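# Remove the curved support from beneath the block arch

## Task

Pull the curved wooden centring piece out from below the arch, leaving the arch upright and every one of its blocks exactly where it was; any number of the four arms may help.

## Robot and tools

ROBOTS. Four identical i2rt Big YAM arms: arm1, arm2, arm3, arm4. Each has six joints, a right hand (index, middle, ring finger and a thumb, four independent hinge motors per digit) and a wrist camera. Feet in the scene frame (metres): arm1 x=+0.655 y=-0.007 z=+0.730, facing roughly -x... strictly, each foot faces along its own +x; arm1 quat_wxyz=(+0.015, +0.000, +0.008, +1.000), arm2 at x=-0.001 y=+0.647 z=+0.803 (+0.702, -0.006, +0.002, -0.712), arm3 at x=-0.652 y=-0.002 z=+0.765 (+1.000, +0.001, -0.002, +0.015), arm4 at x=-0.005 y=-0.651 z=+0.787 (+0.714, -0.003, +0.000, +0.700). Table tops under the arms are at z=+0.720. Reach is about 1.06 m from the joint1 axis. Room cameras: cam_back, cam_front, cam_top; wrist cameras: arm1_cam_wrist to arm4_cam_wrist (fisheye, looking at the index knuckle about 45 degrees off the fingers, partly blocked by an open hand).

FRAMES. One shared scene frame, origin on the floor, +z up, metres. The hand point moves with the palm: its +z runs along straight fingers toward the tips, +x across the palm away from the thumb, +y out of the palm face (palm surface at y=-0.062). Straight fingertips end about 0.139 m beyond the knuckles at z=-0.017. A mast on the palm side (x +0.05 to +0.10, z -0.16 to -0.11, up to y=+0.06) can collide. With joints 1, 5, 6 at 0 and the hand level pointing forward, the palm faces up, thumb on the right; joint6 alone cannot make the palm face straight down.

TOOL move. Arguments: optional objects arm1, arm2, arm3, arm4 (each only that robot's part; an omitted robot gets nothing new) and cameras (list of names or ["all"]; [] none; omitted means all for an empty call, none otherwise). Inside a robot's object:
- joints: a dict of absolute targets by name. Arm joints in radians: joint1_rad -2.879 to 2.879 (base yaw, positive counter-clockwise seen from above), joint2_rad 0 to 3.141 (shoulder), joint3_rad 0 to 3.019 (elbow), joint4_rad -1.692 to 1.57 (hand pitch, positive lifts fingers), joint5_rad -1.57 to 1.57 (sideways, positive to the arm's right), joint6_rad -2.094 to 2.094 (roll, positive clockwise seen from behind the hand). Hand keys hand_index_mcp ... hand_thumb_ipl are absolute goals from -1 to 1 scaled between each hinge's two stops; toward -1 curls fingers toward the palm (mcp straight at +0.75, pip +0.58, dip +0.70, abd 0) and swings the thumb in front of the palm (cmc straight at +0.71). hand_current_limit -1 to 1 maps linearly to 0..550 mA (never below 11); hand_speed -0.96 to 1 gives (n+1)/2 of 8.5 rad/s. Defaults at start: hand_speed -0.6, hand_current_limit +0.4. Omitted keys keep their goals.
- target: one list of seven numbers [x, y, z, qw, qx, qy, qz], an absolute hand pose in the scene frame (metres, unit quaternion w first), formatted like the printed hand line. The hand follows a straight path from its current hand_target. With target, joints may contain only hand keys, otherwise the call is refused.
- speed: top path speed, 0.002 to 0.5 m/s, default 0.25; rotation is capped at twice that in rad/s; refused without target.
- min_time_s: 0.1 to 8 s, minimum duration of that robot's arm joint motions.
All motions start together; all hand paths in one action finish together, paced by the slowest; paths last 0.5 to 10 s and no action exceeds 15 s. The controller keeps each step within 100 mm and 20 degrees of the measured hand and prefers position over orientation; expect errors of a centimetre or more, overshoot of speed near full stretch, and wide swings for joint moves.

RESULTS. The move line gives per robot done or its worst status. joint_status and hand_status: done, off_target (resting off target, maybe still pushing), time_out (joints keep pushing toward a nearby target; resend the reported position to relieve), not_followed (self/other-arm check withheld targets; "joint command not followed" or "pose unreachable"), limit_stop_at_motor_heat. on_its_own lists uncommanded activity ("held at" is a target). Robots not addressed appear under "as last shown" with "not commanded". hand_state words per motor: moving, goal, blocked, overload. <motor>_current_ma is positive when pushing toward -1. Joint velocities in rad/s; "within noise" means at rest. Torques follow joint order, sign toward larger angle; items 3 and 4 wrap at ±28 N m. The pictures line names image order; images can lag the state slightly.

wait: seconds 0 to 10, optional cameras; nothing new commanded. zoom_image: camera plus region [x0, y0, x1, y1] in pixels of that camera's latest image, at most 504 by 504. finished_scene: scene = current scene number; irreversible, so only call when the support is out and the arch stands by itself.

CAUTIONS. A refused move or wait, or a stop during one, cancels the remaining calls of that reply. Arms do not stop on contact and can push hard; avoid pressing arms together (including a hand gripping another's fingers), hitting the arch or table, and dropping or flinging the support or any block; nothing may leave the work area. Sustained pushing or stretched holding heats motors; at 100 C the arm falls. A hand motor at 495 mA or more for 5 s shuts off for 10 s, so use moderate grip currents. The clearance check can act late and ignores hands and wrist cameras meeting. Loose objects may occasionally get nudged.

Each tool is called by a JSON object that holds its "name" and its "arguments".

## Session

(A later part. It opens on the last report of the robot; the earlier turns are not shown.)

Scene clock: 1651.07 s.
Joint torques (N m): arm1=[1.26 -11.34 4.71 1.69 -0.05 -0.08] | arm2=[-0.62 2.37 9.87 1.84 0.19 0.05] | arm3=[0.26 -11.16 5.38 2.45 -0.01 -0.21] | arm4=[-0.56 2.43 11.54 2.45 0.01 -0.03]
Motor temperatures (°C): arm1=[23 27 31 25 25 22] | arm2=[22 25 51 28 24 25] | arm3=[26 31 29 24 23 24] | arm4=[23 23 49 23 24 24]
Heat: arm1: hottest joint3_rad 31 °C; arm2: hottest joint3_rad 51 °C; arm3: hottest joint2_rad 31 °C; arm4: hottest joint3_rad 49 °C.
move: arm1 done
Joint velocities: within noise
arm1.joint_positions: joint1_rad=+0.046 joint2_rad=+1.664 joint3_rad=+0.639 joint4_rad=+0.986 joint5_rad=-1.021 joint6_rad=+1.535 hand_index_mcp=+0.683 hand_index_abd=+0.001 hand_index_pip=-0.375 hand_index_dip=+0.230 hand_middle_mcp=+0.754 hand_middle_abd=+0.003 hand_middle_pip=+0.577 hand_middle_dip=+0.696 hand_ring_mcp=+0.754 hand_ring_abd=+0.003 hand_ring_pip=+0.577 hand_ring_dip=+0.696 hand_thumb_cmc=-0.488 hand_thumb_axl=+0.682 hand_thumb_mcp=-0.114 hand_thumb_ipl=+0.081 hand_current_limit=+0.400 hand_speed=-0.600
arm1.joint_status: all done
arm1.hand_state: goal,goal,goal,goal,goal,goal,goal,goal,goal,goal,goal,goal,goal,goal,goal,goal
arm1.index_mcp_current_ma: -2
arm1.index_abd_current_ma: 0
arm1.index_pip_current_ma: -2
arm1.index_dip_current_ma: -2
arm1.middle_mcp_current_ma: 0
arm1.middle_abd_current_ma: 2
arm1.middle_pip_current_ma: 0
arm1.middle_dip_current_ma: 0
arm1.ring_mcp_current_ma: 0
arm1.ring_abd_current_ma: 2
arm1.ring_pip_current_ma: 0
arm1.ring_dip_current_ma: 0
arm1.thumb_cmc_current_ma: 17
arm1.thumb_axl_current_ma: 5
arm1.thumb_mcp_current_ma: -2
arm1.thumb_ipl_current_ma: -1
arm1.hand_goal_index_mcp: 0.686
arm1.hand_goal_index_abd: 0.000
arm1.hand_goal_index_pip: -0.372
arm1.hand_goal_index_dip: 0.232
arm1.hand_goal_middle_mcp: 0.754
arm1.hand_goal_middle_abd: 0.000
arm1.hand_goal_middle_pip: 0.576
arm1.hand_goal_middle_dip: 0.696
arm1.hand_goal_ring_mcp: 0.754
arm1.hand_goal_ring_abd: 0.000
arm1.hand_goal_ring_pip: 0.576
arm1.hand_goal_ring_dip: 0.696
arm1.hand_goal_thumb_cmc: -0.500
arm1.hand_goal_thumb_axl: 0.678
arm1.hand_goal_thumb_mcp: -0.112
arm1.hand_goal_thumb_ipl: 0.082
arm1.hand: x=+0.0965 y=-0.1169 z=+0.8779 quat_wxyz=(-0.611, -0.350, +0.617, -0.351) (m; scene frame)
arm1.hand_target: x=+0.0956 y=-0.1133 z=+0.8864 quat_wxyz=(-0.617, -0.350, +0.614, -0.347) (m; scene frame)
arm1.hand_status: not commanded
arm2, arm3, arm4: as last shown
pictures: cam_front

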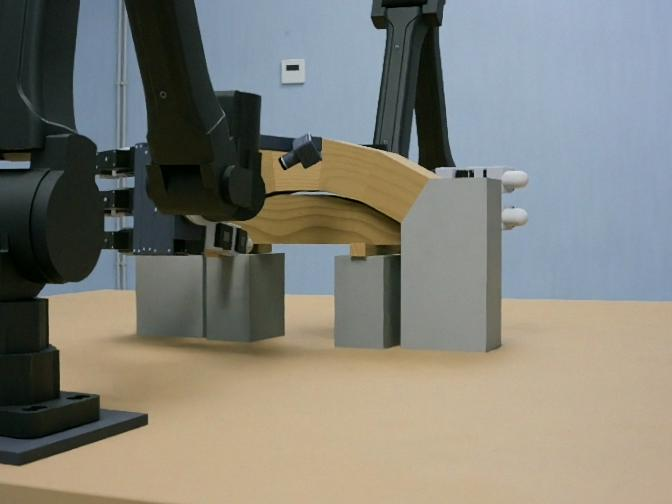

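{"name": "move", "arguments": {"arm1": {"target": [0.205, -0.125, 0.90, 0.6153, 0.3485, -0.6153, 0.3485], "speed": 0.15}, "arm3": {"target": [-0.0598, 0.1027, 0.861, 0.343, -0.606, -0.354, -0.624], "speed": 0.1}, "cameras": ["cam_front", "cam_top", "cam_back"]}}

{"name": "zoom_image", "arguments": {"camera": "cam_front", "region": [180, 160, 440, 290]}}

{"name": "zoom_image", "arguments": {"camera": "cam_top", "region": [90, 110, 380, 340]}}

{"name": "zoom_image", "arguments": {"camera": "cam_top", "region": [380, 180, 670, 410]}}

Scene clock: 1664.00 s.
Joint torques (N m): arm1=[2.49 -5.95 4.98 1.51 0.07 -0.03] | arm2=[-0.56 2.55 9.87 1.85 0.18 0.05] | arm3=[0.67 -11.93 4.57 2.02 0.08 -0.21] | arm4=[-0.79 2.73 11.43 2.4 0.01 -0.03]
Motor temperatures (°C): arm1=[23 27 30 25 25 22] | arm2=[22 25 51 28 24 25] | arm3=[26 31 29 24 23 24] | arm4=[23 23 50 23 24 24]
Heat: arm1: hottest joint3_rad 30 °C; arm2: hottest joint3_rad 51 °C; arm3: hottest joint2_rad 31 °C; arm4: hottest joint3_rad 50 °C.
move: arm1 done; arm3 off_target
Joint velocities: within noise
arm1.joint_positions: joint1_rad=+0.073 joint2_rad=+1.357 joint3_rad=+0.355 joint4_rad=+0.980 joint5_rad=-0.977 joint6_rad=+1.535 hand_index_mcp=+0.684 hand_index_abd=+0.001 hand_index_pip=-0.375 hand_index_dip=+0.230 hand_middle_mcp=+0.754 hand_middle_abd=+0.003 hand_middle_pip=+0.577 hand_middle_dip=+0.696 hand_ring_mcp=+0.754 hand_ring_abd=+0.003 hand_ring_pip=+0.577 hand_ring_dip=+0.696 hand_thumb_cmc=-0.488 hand_thumb_axl=+0.682 hand_thumb_mcp=-0.114 hand_thumb_ipl=+0.081 hand_current_limit=+0.400 hand_speed=-0.600
arm1.joint_status: not commanded
arm1.hand_state: goal,goal,goal,goal,goal,goal,goal,goal,goal,goal,goal,goal,goal,goal,goal,goal
arm1.index_mcp_current_ma: -1
arm1.index_abd_current_ma: 0
arm1.index_pip_current_ma: -2
arm1.index_dip_current_ma: -2
arm1.middle_mcp_current_ma: 0
arm1.middle_abd_current_ma: 2
arm1.middle_pip_current_ma: 0
arm1.middle_dip_current_ma: 0
arm1.ring_mcp_current_ma: 0
arm1.ring_abd_current_ma: 2
arm1.ring_pip_current_ma: 0
arm1.ring_dip_current_ma: 0
arm1.thumb_cmc_current_ma: 17
arm1.thumb_axl_current_ma: 5
arm1.thumb_mcp_current_ma: -2
arm1.thumb_ipl_current_ma: -1
arm1.hand_goal_index_mcp: 0.686
arm1.hand_goal_index_abd: 0.000
arm1.hand_goal_index_pip: -0.372
arm1.hand_goal_index_dip: 0.232
arm1.hand_goal_middle_mcp: 0.754
arm1.hand_goal_middle_abd: 0.000
arm1.hand_goal_middle_pip: 0.576
arm1.hand_goal_middle_dip: 0.696
arm1.hand_goal_ring_mcp: 0.754
arm1.hand_goal_ring_abd: 0.000
arm1.hand_goal_ring_pip: 0.576
arm1.hand_goal_ring_dip: 0.696
arm1.hand_goal_thumb_cmc: -0.500
arm1.hand_goal_thumb_axl: 0.678
arm1.hand_goal_thumb_mcp: -0.112
arm1.hand_goal_thumb_ipl: 0.082
arm1.hand: x=+0.2038 y=-0.1197 z=+0.9000 quat_wxyz=(-0.619, -0.348, +0.615, -0.343) (m; scene frame)
arm1.hand_target: x=+0.2050 y=-0.1250 z=+0.9001 quat_wxyz=(-0.615, -0.349, +0.615, -0.348) (m; scene frame)
arm1.hand_status: done (0.005 m and 0.8 deg from the pose sent, 0.111 m and 0.6 deg at the start)
arm2, arm4: as last shown
arm3.joint_positions: joint1_rad=-0.046 joint2_rad=+1.927 joint3_rad=+0.735 joint4_rad=+1.191 joint5_rad=-1.034 joint6_rad=+1.562 hand_index_mcp=+0.512 hand_index_abd=+0.001 hand_index_pip=-0.480 hand_index_dip=+0.159 hand_middle_mcp=+0.754 hand_middle_abd=+0.003 hand_middle_pip=+0.577 hand_middle_dip=+0.696 hand_ring_mcp=+0.754 hand_ring_abd=+0.004 hand_ring_pip=+0.577 hand_ring_dip=+0.696 hand_thumb_cmc=-0.488 hand_thumb_axl=+0.680 hand_thumb_mcp=-0.208 hand_thumb_ipl=+0.052 hand_current_limit=+0.400 hand_speed=-0.600
arm3.joint_status: not commanded
arm3.hand_state: blocked,goal,blocked,goal,goal,goal,goal,goal,goal,goal,goal,goal,goal,goal,blocked,blocked
arm3.index_mcp_current_ma: 343
arm3.index_abd_current_ma: 0
arm3.index_pip_current_ma: 57
arm3.index_dip_current_ma: 11
arm3.middle_mcp_current_ma: 0
arm3.middle_abd_current_ma: 1
arm3.middle_pip_current_ma: 0
arm3.middle_dip_current_ma: 0
arm3.ring_mcp_current_ma: 0
arm3.ring_abd_current_ma: 1
arm3.ring_pip_current_ma: 0
arm3.ring_dip_current_ma: 0
arm3.thumb_cmc_current_ma: 10
arm3.thumb_axl_current_ma: 1
arm3.thumb_mcp_current_ma: 129
arm3.thumb_ipl_current_ma: 45
arm3.hand_goal_index_mcp: 0.398
arm3.hand_goal_index_abd: 0.000
arm3.hand_goal_index_pip: -0.518
arm3.hand_goal_index_dip: 0.146
arm3.hand_goal_middle_mcp: 0.754
arm3.hand_goal_middle_abd: 0.000
arm3.hand_goal_middle_pip: 0.576
arm3.hand_goal_middle_dip: 0.696
arm3.hand_goal_ring_mcp: 0.754
arm3.hand_goal_ring_abd: 0.000
arm3.hand_goal_ring_pip: 0.576
arm3.hand_goal_ring_dip: 0.696
arm3.hand_goal_thumb_cmc: -0.500
arm3.hand_goal_thumb_axl: 0.678
arm3.hand_goal_thumb_mcp: -0.258
arm3.hand_goal_thumb_ipl: 0.028
arm3.hand: x=-0.0564 y=+0.0936 z=+0.8519 quat_wxyz=(-0.342, +0.615, +0.348, +0.620) (m; scene frame)
arm3.hand_target: x=-0.0598 y=+0.1026 z=+0.8608 quat_wxyz=(-0.343, +0.606, +0.354, +0.624) (m; scene frame)
arm3.hand_status: off_target (0.013 m and 1.3 deg from the pose sent, 0.017 m and 1.7 deg at the start)
pictures: cam_back, cam_front, cam_top

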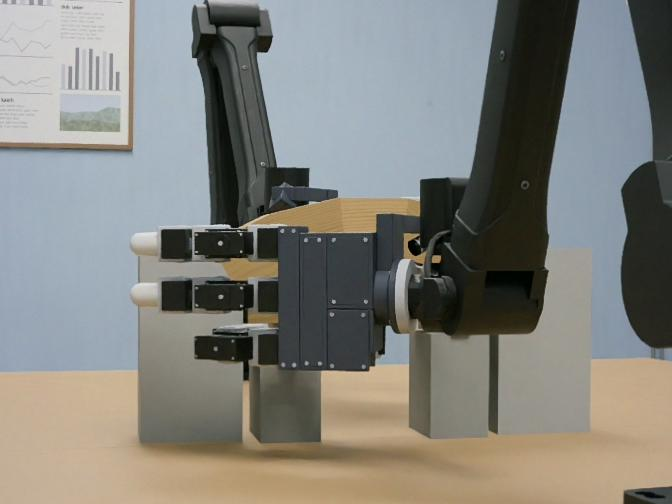

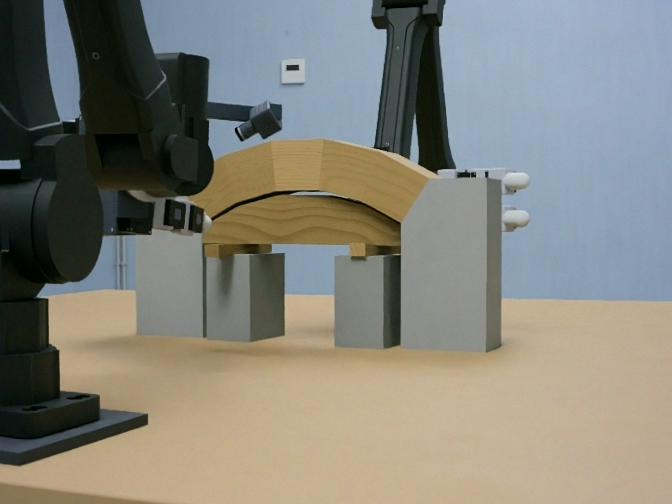

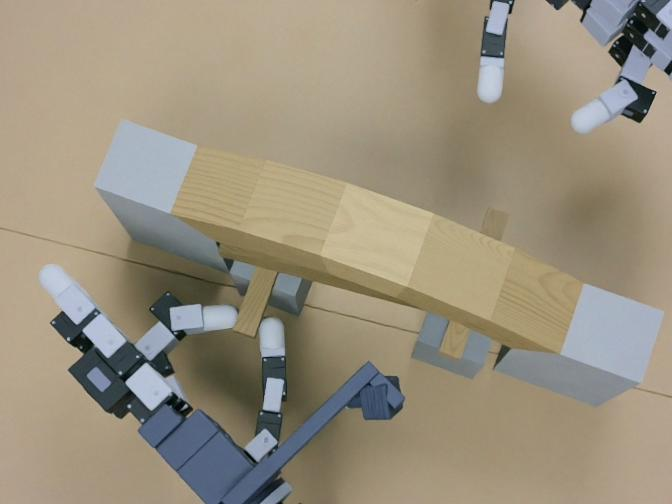

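Scaled by 1.938 from the camera's 672x504 image, which has a finer 960x720 frame.

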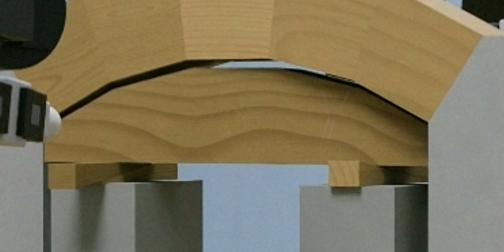

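Scaled by 1.738 from the camera's 672x504 image, which has a finer 960x720 frame.

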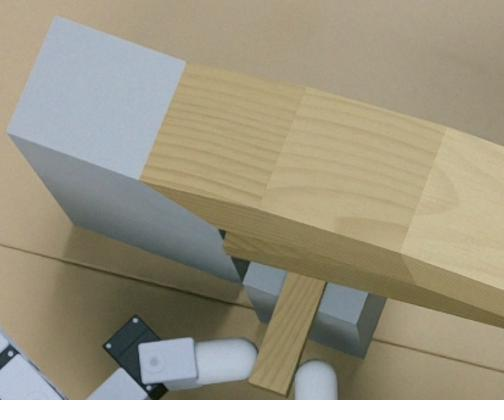

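Scaled by 1.738 from the camera's 672x504 image, which has a finer 960x720 frame.

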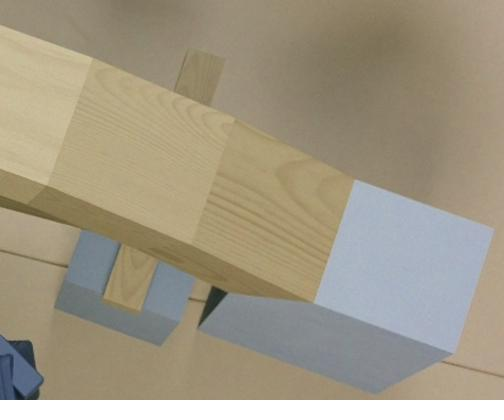

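{"name": "move", "arguments": {"arm3": {"target": [-0.0837, 0.1052, 0.860, 0.343, -0.606, -0.354, -0.624], "speed": 0.1}, "cameras": ["cam_front", "cam_top", "cam_back"]}}

{"name": "zoom_image", "arguments": {"camera": "cam_front", "region": [180, 160, 440, 290]}}

{"name": "zoom_image", "arguments": {"camera": "cam_top", "region": [90, 110, 380, 340]}}

{"name": "zoom_image", "arguments": {"camera": "cam_top", "region": [380, 180, 670, 410]}}

Scene clock: 1675.27 s.
Joint torques (N m): arm1=[2.55 -5.95 4.88 1.54 0.06 -0.04] | arm2=[-0.56 2.49 9.88 1.83 0.18 0.04] | arm3=[0.38 -11.52 4.64 2.26 0.09 -0.21] | arm4=[-0.85 2.67 11.44 2.44 -0.02 -0.04]
Motor temperatures (°C): arm1=[23 26 30 25 25 22] | arm2=[22 25 51 28 24 25] | arm3=[26 31 29 24 23 24] | arm4=[23 23 50 23 24 24]
Heat: arm1: hottest joint3_rad 30 °C; arm2: hottest joint3_rad 51 °C; arm3: hottest joint2_rad 31 °C; arm4: hottest joint3_rad 50 °C.
move: arm3 off_target
Joint velocities: within noise
arm1, arm2, arm4: as last shown
arm3.joint_positions: joint1_rad=-0.037 joint2_rad=+1.906 joint3_rad=+0.659 joint4_rad=+1.229 joint5_rad=-1.028 joint6_rad=+1.562 hand_index_mcp=+0.512 hand_index_abd=+0.001 hand_index_pip=-0.480 hand_index_dip=+0.159 hand_middle_mcp=+0.754 hand_middle_abd=+0.003 hand_middle_pip=+0.577 hand_middle_dip=+0.696 hand_ring_mcp=+0.754 hand_ring_abd=+0.004 hand_ring_pip=+0.577 hand_ring_dip=+0.696 hand_thumb_cmc=-0.488 hand_thumb_axl=+0.680 hand_thumb_mcp=-0.208 hand_thumb_ipl=+0.052 hand_current_limit=+0.400 hand_speed=-0.600
arm3.joint_status: not commanded
arm3.hand_state: blocked,goal,blocked,goal,goal,goal,goal,goal,goal,goal,goal,goal,goal,goal,blocked,blocked
arm3.index_mcp_current_ma: 342
arm3.index_abd_current_ma: 0
arm3.index_pip_current_ma: 57
arm3.index_dip_current_ma: 11
arm3.middle_mcp_current_ma: 0
arm3.middle_abd_current_ma: 1
arm3.middle_pip_current_ma: 0
arm3.middle_dip_current_ma: 0
arm3.ring_mcp_current_ma: 0
arm3.ring_abd_current_ma: 1
arm3.ring_pip_current_ma: 0
arm3.ring_dip_current_ma: 0
arm3.thumb_cmc_current_ma: 10
arm3.thumb_axl_current_ma: 1
arm3.thumb_mcp_current_ma: 129
arm3.thumb_ipl_current_ma: 45
arm3.hand_goal_index_mcp: 0.398
arm3.hand_goal_index_abd: 0.000
arm3.hand_goal_index_pip: -0.518
arm3.hand_goal_index_dip: 0.146
arm3.hand_goal_middle_mcp: 0.754
arm3.hand_goal_middle_abd: 0.000
arm3.hand_goal_middle_pip: 0.576
arm3.hand_goal_middle_dip: 0.696
arm3.hand_goal_ring_mcp: 0.754
arm3.hand_goal_ring_abd: 0.000
arm3.hand_goal_ring_pip: 0.576
arm3.hand_goal_ring_dip: 0.696
arm3.hand_goal_thumb_cmc: -0.500
arm3.hand_goal_thumb_axl: 0.678
arm3.hand_goal_thumb_mcp: -0.258
arm3.hand_goal_thumb_ipl: 0.028
arm3.hand: x=-0.0836 y=+0.0979 z=+0.8447 quat_wxyz=(-0.346, +0.619, +0.346, +0.614) (m; scene frame)
arm3.hand_target: x=-0.0838 y=+0.1052 z=+0.8597 quat_wxyz=(-0.343, +0.606, +0.354, +0.624) (m; scene frame)
arm3.hand_status: off_target (0.017 m and 2.2 deg from the pose sent, 0.031 m and 1.3 deg at the start)
pictures: cam_back, cam_front, cam_top

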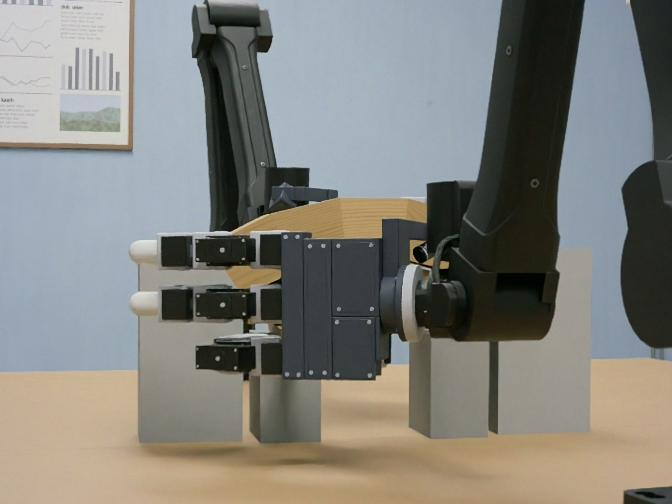

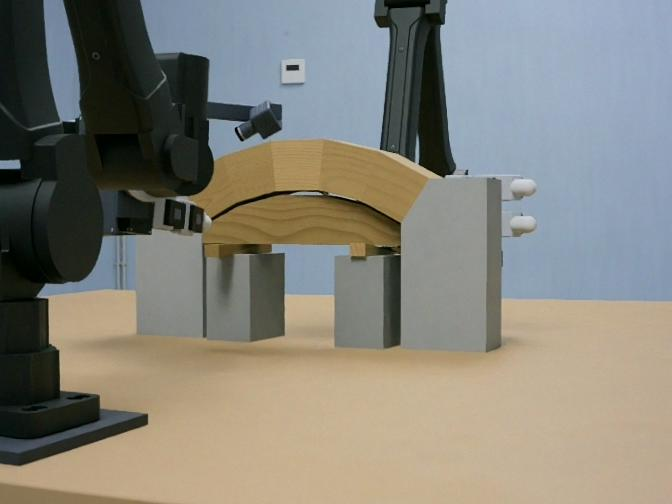

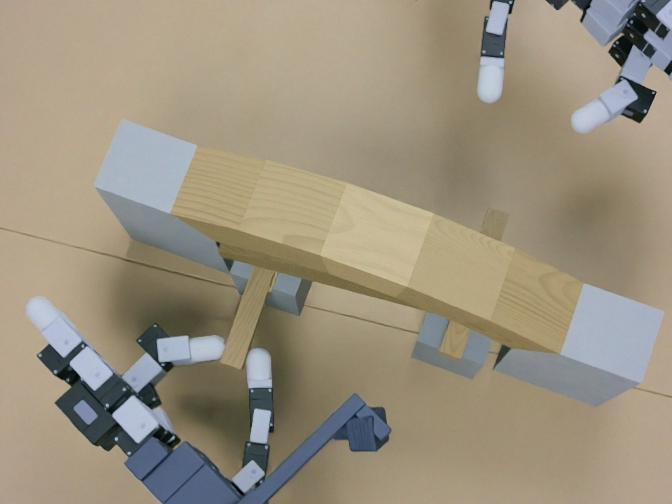

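Scaled by 1.938 from the camera's 672x504 image, which has a finer 960x720 frame.

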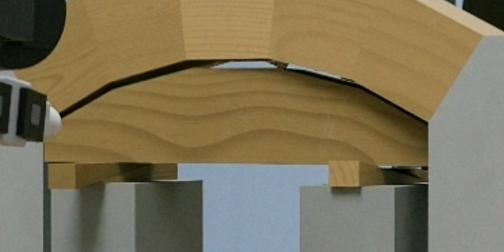

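Scaled by 1.738 from the camera's 672x504 image, which has a finer 960x720 frame.

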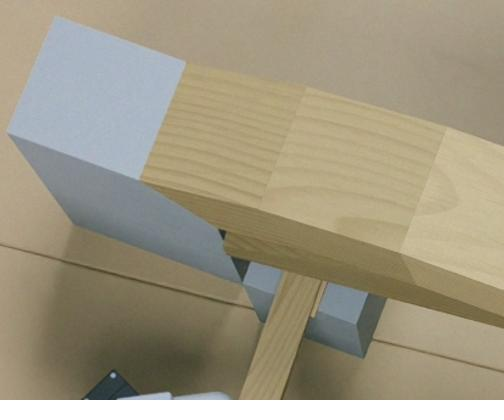

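Scaled by 1.738 from the camera's 672x504 image, which has a finer 960x720 frame.

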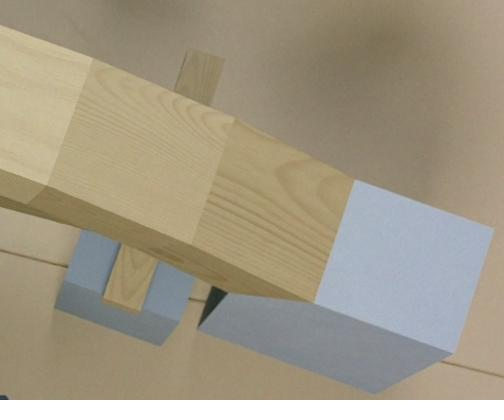

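{"name": "move", "arguments": {"arm3": {"target": [-0.1385, 0.1110, 0.866, 0.343, -0.606, -0.354, -0.624], "speed": 0.1}, "cameras": ["cam_front", "cam_top", "cam_back"]}}

{"name": "zoom_image", "arguments": {"camera": "cam_front", "region": [180, 160, 440, 290]}}

{"name": "zoom_image", "arguments": {"camera": "cam_top", "region": [90, 110, 380, 340]}}

Scene clock: 1685.37 s.
Joint torques (N m): arm1=[2.43 -5.83 4.89 1.51 0.06 -0.04] | arm2=[-0.5 2.37 9.89 1.83 0.18 0.05] | arm3=[0.44 -9.76 4.25 2.32 0.1 -0.22] | arm4=[-0.62 2.55 11.32 2.36 0.02 -0.03]
Motor temperatures (°C): arm1=[23 26 30 25 25 22] | arm2=[22 25 51 28 24 25] | arm3=[26 31 29 24 23 24] | arm4=[23 23 50 23 24 24]
Heat: arm1: hottest joint3_rad 30 °C; arm2: hottest joint3_rad 51 °C; arm3: hottest joint2_rad 31 °C; arm4: hottest joint3_rad 50 °C.
move: arm3 off_target
Joint velocities: within noise
arm1, arm2, arm4: as last shown
arm3.joint_positions: joint1_rad=-0.019 joint2_rad=+1.818 joint3_rad=+0.504 joint4_rad=+1.297 joint5_rad=-1.011 joint6_rad=+1.562 hand_index_mcp=+0.511 hand_index_abd=+0.001 hand_index_pip=-0.480 hand_index_dip=+0.159 hand_middle_mcp=+0.754 hand_middle_abd=+0.003 hand_middle_pip=+0.577 hand_middle_dip=+0.696 hand_ring_mcp=+0.754 hand_ring_abd=+0.004 hand_ring_pip=+0.577 hand_ring_dip=+0.696 hand_thumb_cmc=-0.488 hand_thumb_axl=+0.680 hand_thumb_mcp=-0.208 hand_thumb_ipl=+0.052 hand_current_limit=+0.400 hand_speed=-0.600
arm3.joint_status: not commanded
arm3.hand_state: blocked,goal,blocked,goal,goal,goal,goal,goal,goal,goal,goal,goal,goal,goal,blocked,blocked
arm3.index_mcp_current_ma: 340
arm3.index_abd_current_ma: 0
arm3.index_pip_current_ma: 57
arm3.index_dip_current_ma: 11
arm3.middle_mcp_current_ma: 0
arm3.middle_abd_current_ma: 1
arm3.middle_pip_current_ma: 0
arm3.middle_dip_current_ma: 0
arm3.ring_mcp_current_ma: 0
arm3.ring_abd_current_ma: 1
arm3.ring_pip_current_ma: 0
arm3.ring_dip_current_ma: 0
arm3.thumb_cmc_current_ma: 10
arm3.thumb_axl_current_ma: 1
arm3.thumb_mcp_current_ma: 131
arm3.thumb_ipl_current_ma: 45
arm3.hand_goal_index_mcp: 0.398
arm3.hand_goal_index_abd: 0.000
arm3.hand_goal_index_pip: -0.518
arm3.hand_goal_index_dip: 0.146
arm3.hand_goal_middle_mcp: 0.754
arm3.hand_goal_middle_abd: 0.000
arm3.hand_goal_middle_pip: 0.576
arm3.hand_goal_middle_dip: 0.696
arm3.hand_goal_ring_mcp: 0.754
arm3.hand_goal_ring_abd: 0.000
arm3.hand_goal_ring_pip: 0.576
arm3.hand_goal_ring_dip: 0.696
arm3.hand_goal_thumb_cmc: -0.500
arm3.hand_goal_thumb_axl: 0.678
arm3.hand_goal_thumb_mcp: -0.258
arm3.hand_goal_thumb_ipl: 0.028
arm3.hand: x=-0.1385 y=+0.1047 z=+0.8529 quat_wxyz=(-0.345, +0.619, +0.346, +0.615) (m; scene frame)
arm3.hand_target: x=-0.1387 y=+0.1111 z=+0.8659 quat_wxyz=(-0.343, +0.606, +0.354, +0.624) (m; scene frame)
arm3.hand_status: off_target (0.015 m and 2.1 deg from the pose sent, 0.060 m and 2.1 deg at the start)
pictures: cam_back, cam_front, cam_top

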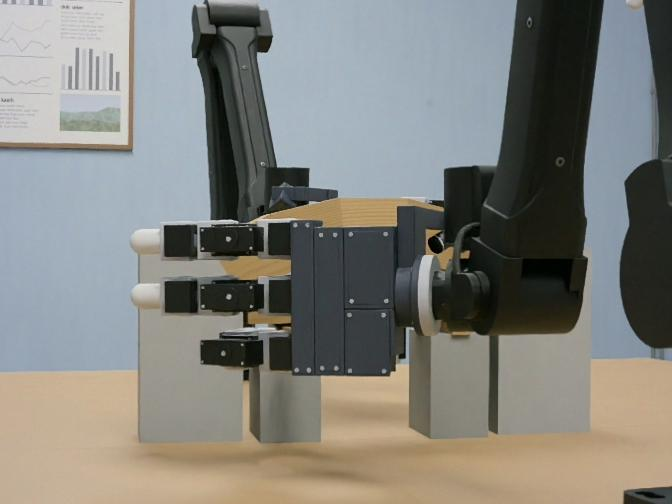

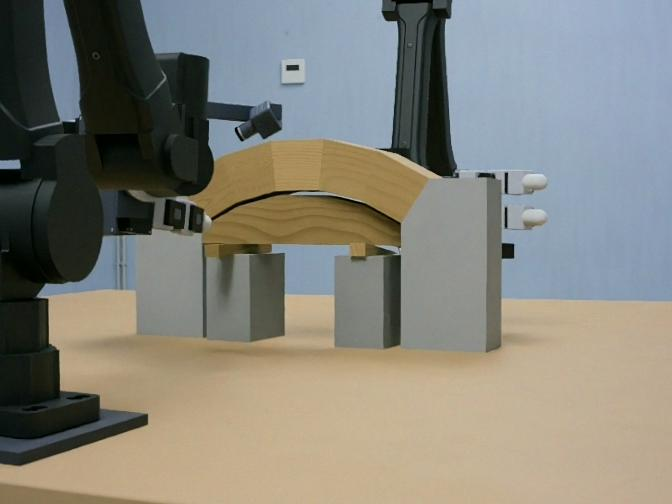

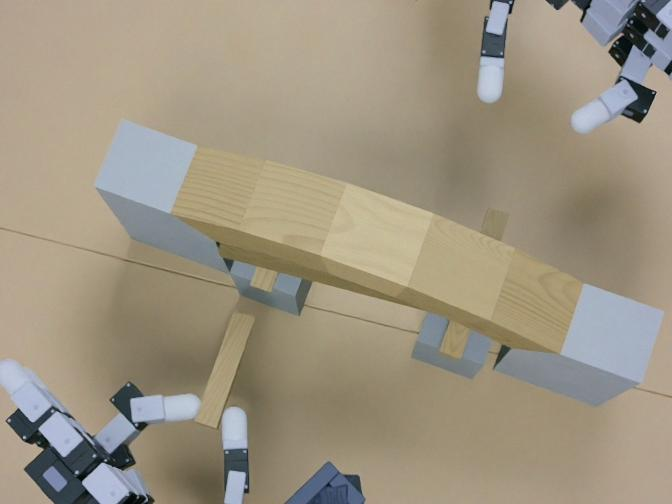

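Scaled by 1.938 from the camera's 672x504 image, which has a finer 960x720 frame.

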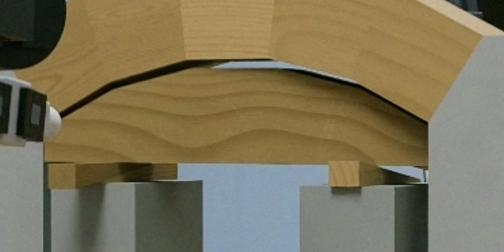

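Scaled by 1.738 from the camera's 672x504 image, which has a finer 960x720 frame.

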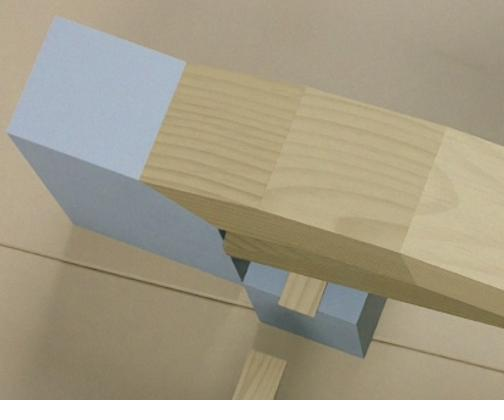

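{"name": "move", "arguments": {"arm3": {"target": [-0.31, 0.24, 0.865, 0.343, -0.606, -0.354, -0.624], "speed": 0.2}, "arm1": {"target": [0.262, 0.0107, 0.955, 0.4734, 0.4734, -0.5252, -0.5252], "speed": 0.2, "joints": {"hand_index_mcp": -0.753, "hand_index_pip": -0.445, "hand_index_dip": 0.406, "hand_thumb_cmc": 0.714, "hand_thumb_mcp": 0.226, "hand_thumb_ipl": 0.168}}, "cameras": ["cam_front", "cam_top", "cam_back", "arm1_cam_wrist", "arm3_cam_wrist"]}}

Scene clock: 1714.07 s.
Joint torques (N m): arm1=[0.67 -4.54 2.56 2.84 0.01 -0.15] | arm2=[-0.44 2.55 9.89 1.85 0.19 0.05] | arm3=[0.32 -6.83 2.41 2.81 0.12 -0.34] | arm4=[-0.97 2.84 11.47 2.5 0.01 -0.02]
Motor temperatures (°C): arm1=[23 25 30 25 25 22] | arm2=[22 25 51 28 24 25] | arm3=[26 30 28 24 23 24] | arm4=[23 23 50 23 24 24]
Heat: arm1: hottest joint3_rad 30 °C; arm2: hottest joint3_rad 51 °C; arm3: hottest joint2_rad 30 °C; arm4: hottest joint3_rad 50 °C.
move: arm1 done; arm3 off_target
Joint velocities: within noise
arm1.joint_positions: joint1_rad=+0.158 joint2_rad=+1.506 joint3_rad=+0.160 joint4_rad=+1.333 joint5_rad=+0.218 joint6_rad=-0.002 hand_index_mcp=-0.753 hand_index_abd=+0.001 hand_index_pip=-0.444 hand_index_dip=+0.403 hand_middle_mcp=+0.762 hand_middle_abd=+0.003 hand_middle_pip=+0.577 hand_middle_dip=+0.696 hand_ring_mcp=+0.763 hand_ring_abd=+0.003 hand_ring_pip=+0.577 hand_ring_dip=+0.696 hand_thumb_cmc=+0.721 hand_thumb_axl=+0.681 hand_thumb_mcp=+0.223 hand_thumb_ipl=+0.166 hand_current_limit=+0.400 hand_speed=-0.600
arm1.joint_status: all done
arm1.hand_state: goal,goal,goal,goal,goal,goal,goal,goal,goal,goal,goal,goal,goal,goal,goal,goal
arm1.index_mcp_current_ma: -1
arm1.index_abd_current_ma: 0
arm1.index_pip_current_ma: 0
arm1.index_dip_current_ma: -2
arm1.middle_mcp_current_ma: 10
arm1.middle_abd_current_ma: 2
arm1.middle_pip_current_ma: 0
arm1.middle_dip_current_ma: 0
arm1.ring_mcp_current_ma: 13
arm1.ring_abd_current_ma: 2
arm1.ring_pip_current_ma: 0
arm1.ring_dip_current_ma: 0
arm1.thumb_cmc_current_ma: 9
arm1.thumb_axl_current_ma: 3
arm1.thumb_mcp_current_ma: -3
arm1.thumb_ipl_current_ma: -2
arm1.hand_goal_index_mcp: -0.752
arm1.hand_goal_index_abd: 0.000
arm1.hand_goal_index_pip: -0.444
arm1.hand_goal_index_dip: 0.406
arm1.hand_goal_middle_mcp: 0.754
arm1.hand_goal_middle_abd: 0.000
arm1.hand_goal_middle_pip: 0.576
arm1.hand_goal_middle_dip: 0.696
arm1.hand_goal_ring_mcp: 0.754
arm1.hand_goal_ring_abd: 0.000
arm1.hand_goal_ring_pip: 0.576
arm1.hand_goal_ring_dip: 0.696
arm1.hand_goal_thumb_cmc: 0.714
arm1.hand_goal_thumb_axl: 0.678
arm1.hand_goal_thumb_mcp: 0.226
arm1.hand_goal_thumb_ipl: 0.168
arm1.hand: x=+0.2601 y=+0.0060 z=+0.9524 quat_wxyz=(-0.477, -0.477, +0.528, +0.516) (m; scene frame)
arm1.hand_target: x=+0.2620 y=+0.0106 z=+0.9550 quat_wxyz=(-0.473, -0.473, +0.526, +0.525) (m; scene frame)
arm1.hand_status: done (0.006 m and 1.3 deg from the pose sent, 0.153 m and 106.1 deg at the start)
arm2, arm4: as last shown
arm3.joint_positions: joint1_rad=+0.610 joint2_rad=+1.713 joint3_rad=+0.170 joint4_rad=+1.518 joint5_rad=-0.382 joint6_rad=+1.562 hand_index_mcp=+0.511 hand_index_abd=+0.001 hand_index_pip=-0.480 hand_index_dip=+0.159 hand_middle_mcp=+0.754 hand_middle_abd=+0.003 hand_middle_pip=+0.577 hand_middle_dip=+0.696 hand_ring_mcp=+0.754 hand_ring_abd=+0.004 hand_ring_pip=+0.577 hand_ring_dip=+0.696 hand_thumb_cmc=-0.488 hand_thumb_axl=+0.680 hand_thumb_mcp=-0.208 hand_thumb_ipl=+0.052 hand_current_limit=+0.400 hand_speed=-0.600
arm3.joint_status: not commanded
arm3.hand_state: blocked,goal,blocked,goal,goal,goal,goal,goal,goal,goal,goal,goal,goal,goal,blocked,blocked
arm3.index_mcp_current_ma: 339
arm3.index_abd_current_ma: 0
arm3.index_pip_current_ma: 57
arm3.index_dip_current_ma: 11
arm3.middle_mcp_current_ma: 0
arm3.middle_abd_current_ma: 1
arm3.middle_pip_current_ma: 0
arm3.middle_dip_current_ma: 0
arm3.ring_mcp_current_ma: 0
arm3.ring_abd_current_ma: 1
arm3.ring_pip_current_ma: 0
arm3.ring_dip_current_ma: 0
arm3.thumb_cmc_current_ma: 10
arm3.thumb_axl_current_ma: 1
arm3.thumb_mcp_current_ma: 131
arm3.thumb_ipl_current_ma: 45
arm3.hand_goal_index_mcp: 0.398
arm3.hand_goal_index_abd: 0.000
arm3.hand_goal_index_pip: -0.518
arm3.hand_goal_index_dip: 0.146
arm3.hand_goal_middle_mcp: 0.754
arm3.hand_goal_middle_abd: 0.000
arm3.hand_goal_middle_pip: 0.576
arm3.hand_goal_middle_dip: 0.696
arm3.hand_goal_ring_mcp: 0.754
arm3.hand_goal_ring_abd: 0.000
arm3.hand_goal_ring_pip: 0.576
arm3.hand_goal_ring_dip: 0.696
arm3.hand_goal_thumb_cmc: -0.500
arm3.hand_goal_thumb_axl: 0.678
arm3.hand_goal_thumb_mcp: -0.258
arm3.hand_goal_thumb_ipl: 0.028
arm3.hand: x=-0.3072 y=+0.2368 z=+0.8522 quat_wxyz=(-0.342, +0.622, +0.350, +0.611) (m; scene frame)
arm3.hand_target: x=-0.3100 y=+0.2400 z=+0.8648 quat_wxyz=(-0.343, +0.606, +0.354, +0.624) (m; scene frame)
arm3.hand_status: off_target (0.013 m and 2.4 deg from the pose sent, 0.219 m and 2.1 deg at the start)
pictures: arm1_cam_wrist, arm3_cam_wrist, cam_back, cam_front, cam_top
camera_calibration:
arm1_cam_wrist: T_world_to_cam=[[0.0345949, 0.760912, 0.647933, -0.59896], [0.750578, 0.408286, -0.519553, 0.256984], [-0.659876, 0.504298, -0.556999, 0.826932], [0, 0, 0, 1]] pos_world=[0.373507, -0.0661874, 0.982203]
arm3_cam_wrist: T_world_to_cam=[[0.503048, -0.29679, -0.811701, 0.956551], [-0.840809, -0.385357, -0.380185, 0.104403], [-0.19996, 0.873737, -0.443396, 0.230746], [0, 0, 0, 1]] pos_world=[-0.347267, 0.122515, 0.918438]

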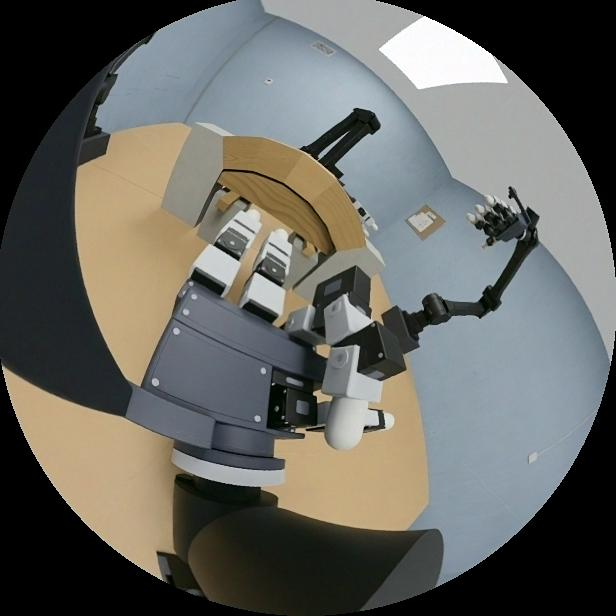

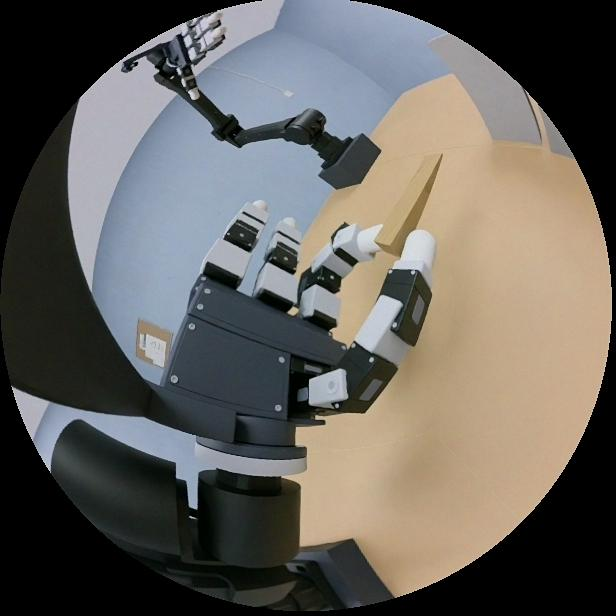

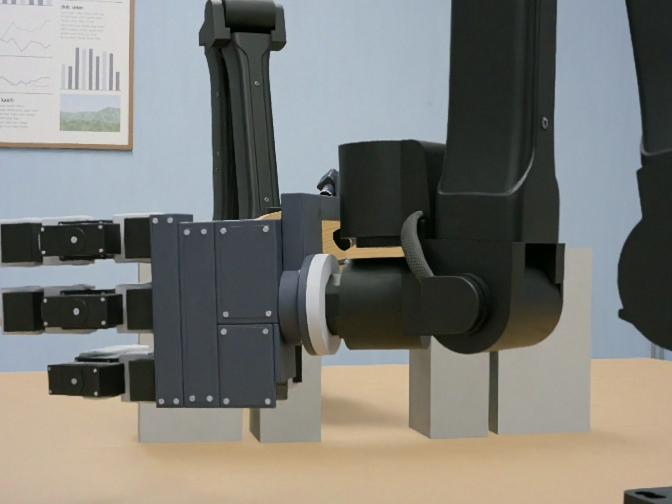

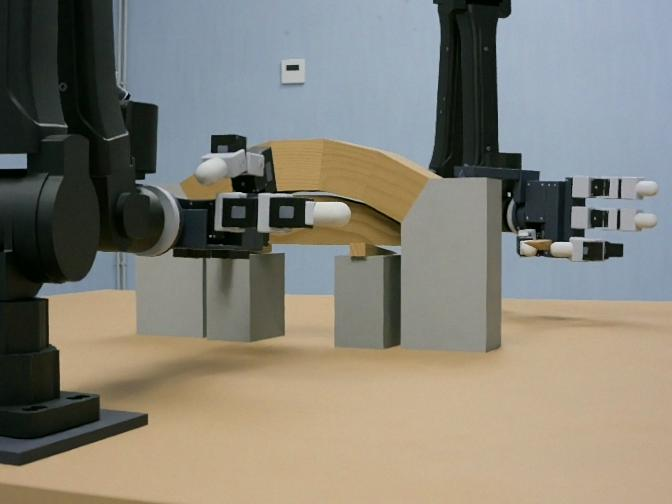

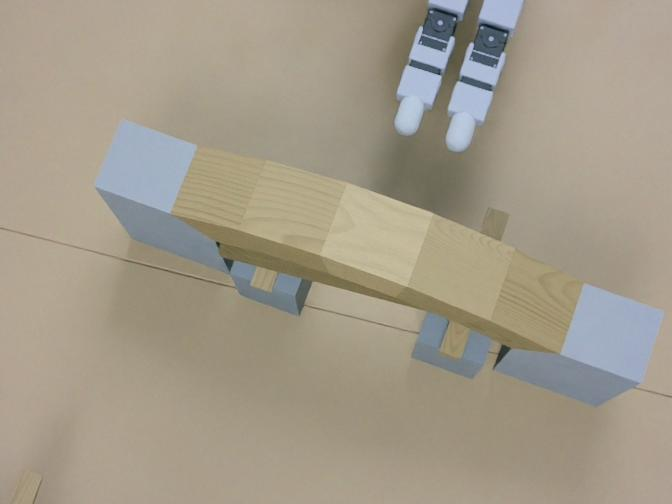

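{"name": "move", "arguments": {"arm3": {"target": [-0.31, 0.24, 0.792, 0.3961, -0.6346, -0.2998, -0.5917], "speed": 0.15}, "arm1": {"target": [0.232, 0.023, 0.951, 0.4734, 0.4734, -0.5252, -0.5252], "speed": 0.1}, "cameras": ["cam_front", "cam_top", "cam_back", "arm3_cam_wrist"]}}

Scene clock: 1752.27 s.
Joint torques (N m): arm1=[0.67 -5.54 4.23 2.69 -0.13 -0.16] | arm2=[-0.62 2.37 9.92 1.87 0.19 0.05] | arm3=[-1.14 -5.89 2.28 2.7 -0.12 -0.11] | arm4=[-0.56 2.55 11.48 2.39 0.02 -0.02]
Motor temperatures (°C): arm1=[23 25 29 25 25 23] | arm2=[22 25 52 28 24 25] | arm3=[26 30 28 24 23 24] | arm4=[23 23 50 23 24 24]
Heat: arm1: hottest joint3_rad 29 °C; arm2: hottest joint3_rad 52 °C; arm3: hottest joint2_rad 30 °C; arm4: hottest joint3_rad 50 °C.
move: arm1 off_target; arm3 off_target
Joint velocities: within noise
arm1.joint_positions: joint1_rad=+0.094 joint2_rad=+1.578 joint3_rad=+0.211 joint4_rad=+1.333 joint5_rad=+0.159 joint6_rad=-0.003 hand_index_mcp=-0.753 hand_index_abd=+0.001 hand_index_pip=-0.444 hand_index_dip=+0.403 hand_middle_mcp=+0.762 hand_middle_abd=+0.003 hand_middle_pip=+0.577 hand_middle_dip=+0.696 hand_ring_mcp=+0.763 hand_ring_abd=+0.003 hand_ring_pip=+0.577 hand_ring_dip=+0.696 hand_thumb_cmc=+0.721 hand_thumb_axl=+0.681 hand_thumb_mcp=+0.224 hand_thumb_ipl=+0.166 hand_current_limit=+0.400 hand_speed=-0.600
arm1.joint_status: not commanded
arm1.hand_state: goal,goal,goal,goal,goal,goal,goal,goal,goal,goal,goal,goal,goal,goal,goal,goal
arm1.index_mcp_current_ma: -1
arm1.index_abd_current_ma: 0
arm1.index_pip_current_ma: 0
arm1.index_dip_current_ma: -2
arm1.middle_mcp_current_ma: 10
arm1.middle_abd_current_ma: 2
arm1.middle_pip_current_ma: 0
arm1.middle_dip_current_ma: 0
arm1.ring_mcp_current_ma: 13
arm1.ring_abd_current_ma: 2
arm1.ring_pip_current_ma: 0
arm1.ring_dip_current_ma: 0
arm1.thumb_cmc_current_ma: 9
arm1.thumb_axl_current_ma: 3
arm1.thumb_mcp_current_ma: -2
arm1.thumb_ipl_current_ma: -2
arm1.hand_goal_index_mcp: -0.752
arm1.hand_goal_index_abd: 0.000
arm1.hand_goal_index_pip: -0.444
arm1.hand_goal_index_dip: 0.406
arm1.hand_goal_middle_mcp: 0.754
arm1.hand_goal_middle_abd: 0.000
arm1.hand_goal_middle_pip: 0.576
arm1.hand_goal_middle_dip: 0.696
arm1.hand_goal_ring_mcp: 0.754
arm1.hand_goal_ring_abd: 0.000
arm1.hand_goal_ring_pip: 0.576
arm1.hand_goal_ring_dip: 0.696
arm1.hand_goal_thumb_cmc: 0.714
arm1.hand_goal_thumb_axl: 0.678
arm1.hand_goal_thumb_mcp: 0.226
arm1.hand_goal_thumb_ipl: 0.168
arm1.hand: x=+0.2377 y=+0.0193 z=+0.9413 quat_wxyz=(-0.470, -0.482, +0.534, +0.512) (m; scene frame)
arm1.hand_target: x=+0.2323 y=+0.0230 z=+0.9510 quat_wxyz=(-0.473, -0.473, +0.525, +0.525) (m; scene frame)
arm1.hand_status: off_target (0.012 m and 2.1 deg from the pose sent, 0.033 m and 1.3 deg at the start)
arm2, arm4: as last shown
arm3.joint_positions: joint1_rad=+0.610 joint2_rad=+1.888 joint3_rad=+0.188 joint4_rad=+1.562 joint5_rad=-0.401 joint6_rad=+1.689 hand_index_mcp=+0.511 hand_index_abd=+0.001 hand_index_pip=-0.480 hand_index_dip=+0.159 hand_middle_mcp=+0.754 hand_middle_abd=+0.003 hand_middle_pip=+0.577 hand_middle_dip=+0.696 hand_ring_mcp=+0.754 hand_ring_abd=+0.004 hand_ring_pip=+0.577 hand_ring_dip=+0.696 hand_thumb_cmc=-0.488 hand_thumb_axl=+0.680 hand_thumb_mcp=-0.208 hand_thumb_ipl=+0.052 hand_current_limit=+0.400 hand_speed=-0.600
arm3.joint_status: not commanded
arm3.hand_state: blocked,goal,blocked,goal,goal,goal,goal,goal,goal,goal,goal,goal,goal,goal,blocked,blocked
arm3.index_mcp_current_ma: 339
arm3.index_abd_current_ma: 0
arm3.index_pip_current_ma: 57
arm3.index_dip_current_ma: 11
arm3.middle_mcp_current_ma: 0
arm3.middle_abd_current_ma: 1
arm3.middle_pip_current_ma: 0
arm3.middle_dip_current_ma: 0
arm3.ring_mcp_current_ma: 0
arm3.ring_abd_current_ma: 1
arm3.ring_pip_current_ma: 0
arm3.ring_dip_current_ma: 0
arm3.thumb_cmc_current_ma: 10
arm3.thumb_axl_current_ma: 1
arm3.thumb_mcp_current_ma: 131
arm3.thumb_ipl_current_ma: 45
arm3.hand_goal_index_mcp: 0.398
arm3.hand_goal_index_abd: 0.000
arm3.hand_goal_index_pip: -0.518
arm3.hand_goal_index_dip: 0.146
arm3.hand_goal_middle_mcp: 0.754
arm3.hand_goal_middle_abd: 0.000
arm3.hand_goal_middle_pip: 0.576
arm3.hand_goal_middle_dip: 0.696
arm3.hand_goal_ring_mcp: 0.754
arm3.hand_goal_ring_abd: 0.000
arm3.hand_goal_ring_pip: 0.576
arm3.hand_goal_ring_dip: 0.696
arm3.hand_goal_thumb_cmc: -0.500
arm3.hand_goal_thumb_axl: 0.678
arm3.hand_goal_thumb_mcp: -0.258
arm3.hand_goal_thumb_ipl: 0.028
arm3.hand: x=-0.3158 y=+0.2388 z=+0.7882 quat_wxyz=(-0.378, +0.679, +0.318, +0.544) (m; scene frame)
arm3.hand_target: x=-0.3098 y=+0.2402 z=+0.7927 quat_wxyz=(-0.382, +0.673, +0.311, +0.552) (m; scene frame)
arm3.hand_status: off_target (0.007 m and 8.0 deg from the pose sent, 0.060 m and 8.9 deg at the start; a joint's target at an end of its range on 36 of 39 steps)
pictures: arm3_cam_wrist, cam_back, cam_front, cam_top
camera_calibration:
arm3_cam_wrist: T_world_to_cam=[[0.333831, -0.294347, -0.895498, 0.921529], [-0.896032, -0.394092, -0.204494, -0.0802425], [-0.292717, 0.870661, -0.395305, 0.132443], [0, 0, 0, 1]] pos_world=[-0.340767, 0.124314, 0.861174]

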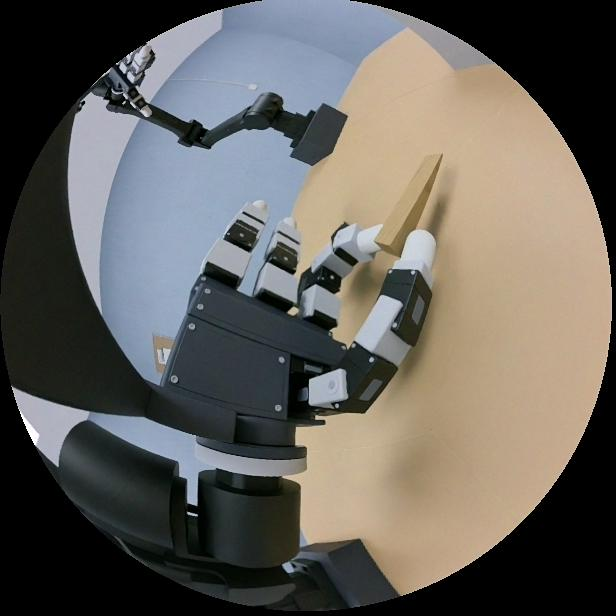

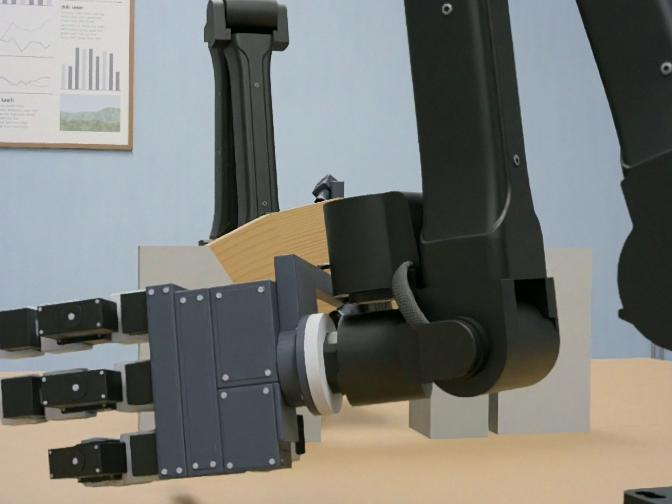

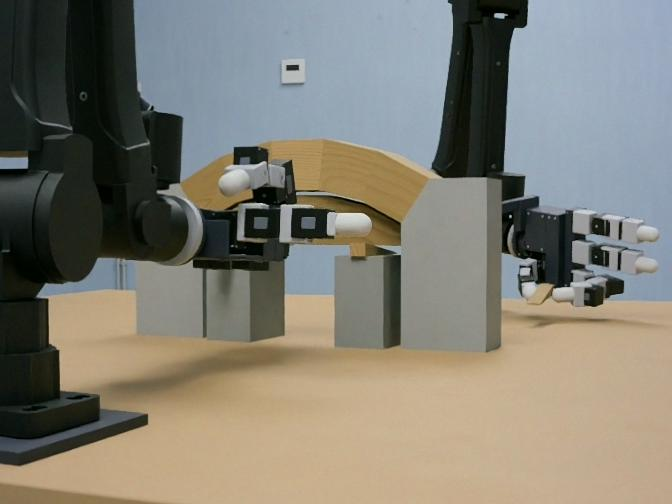

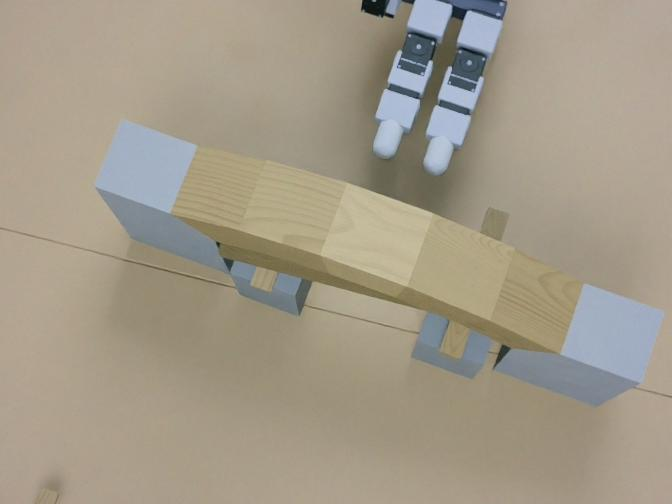

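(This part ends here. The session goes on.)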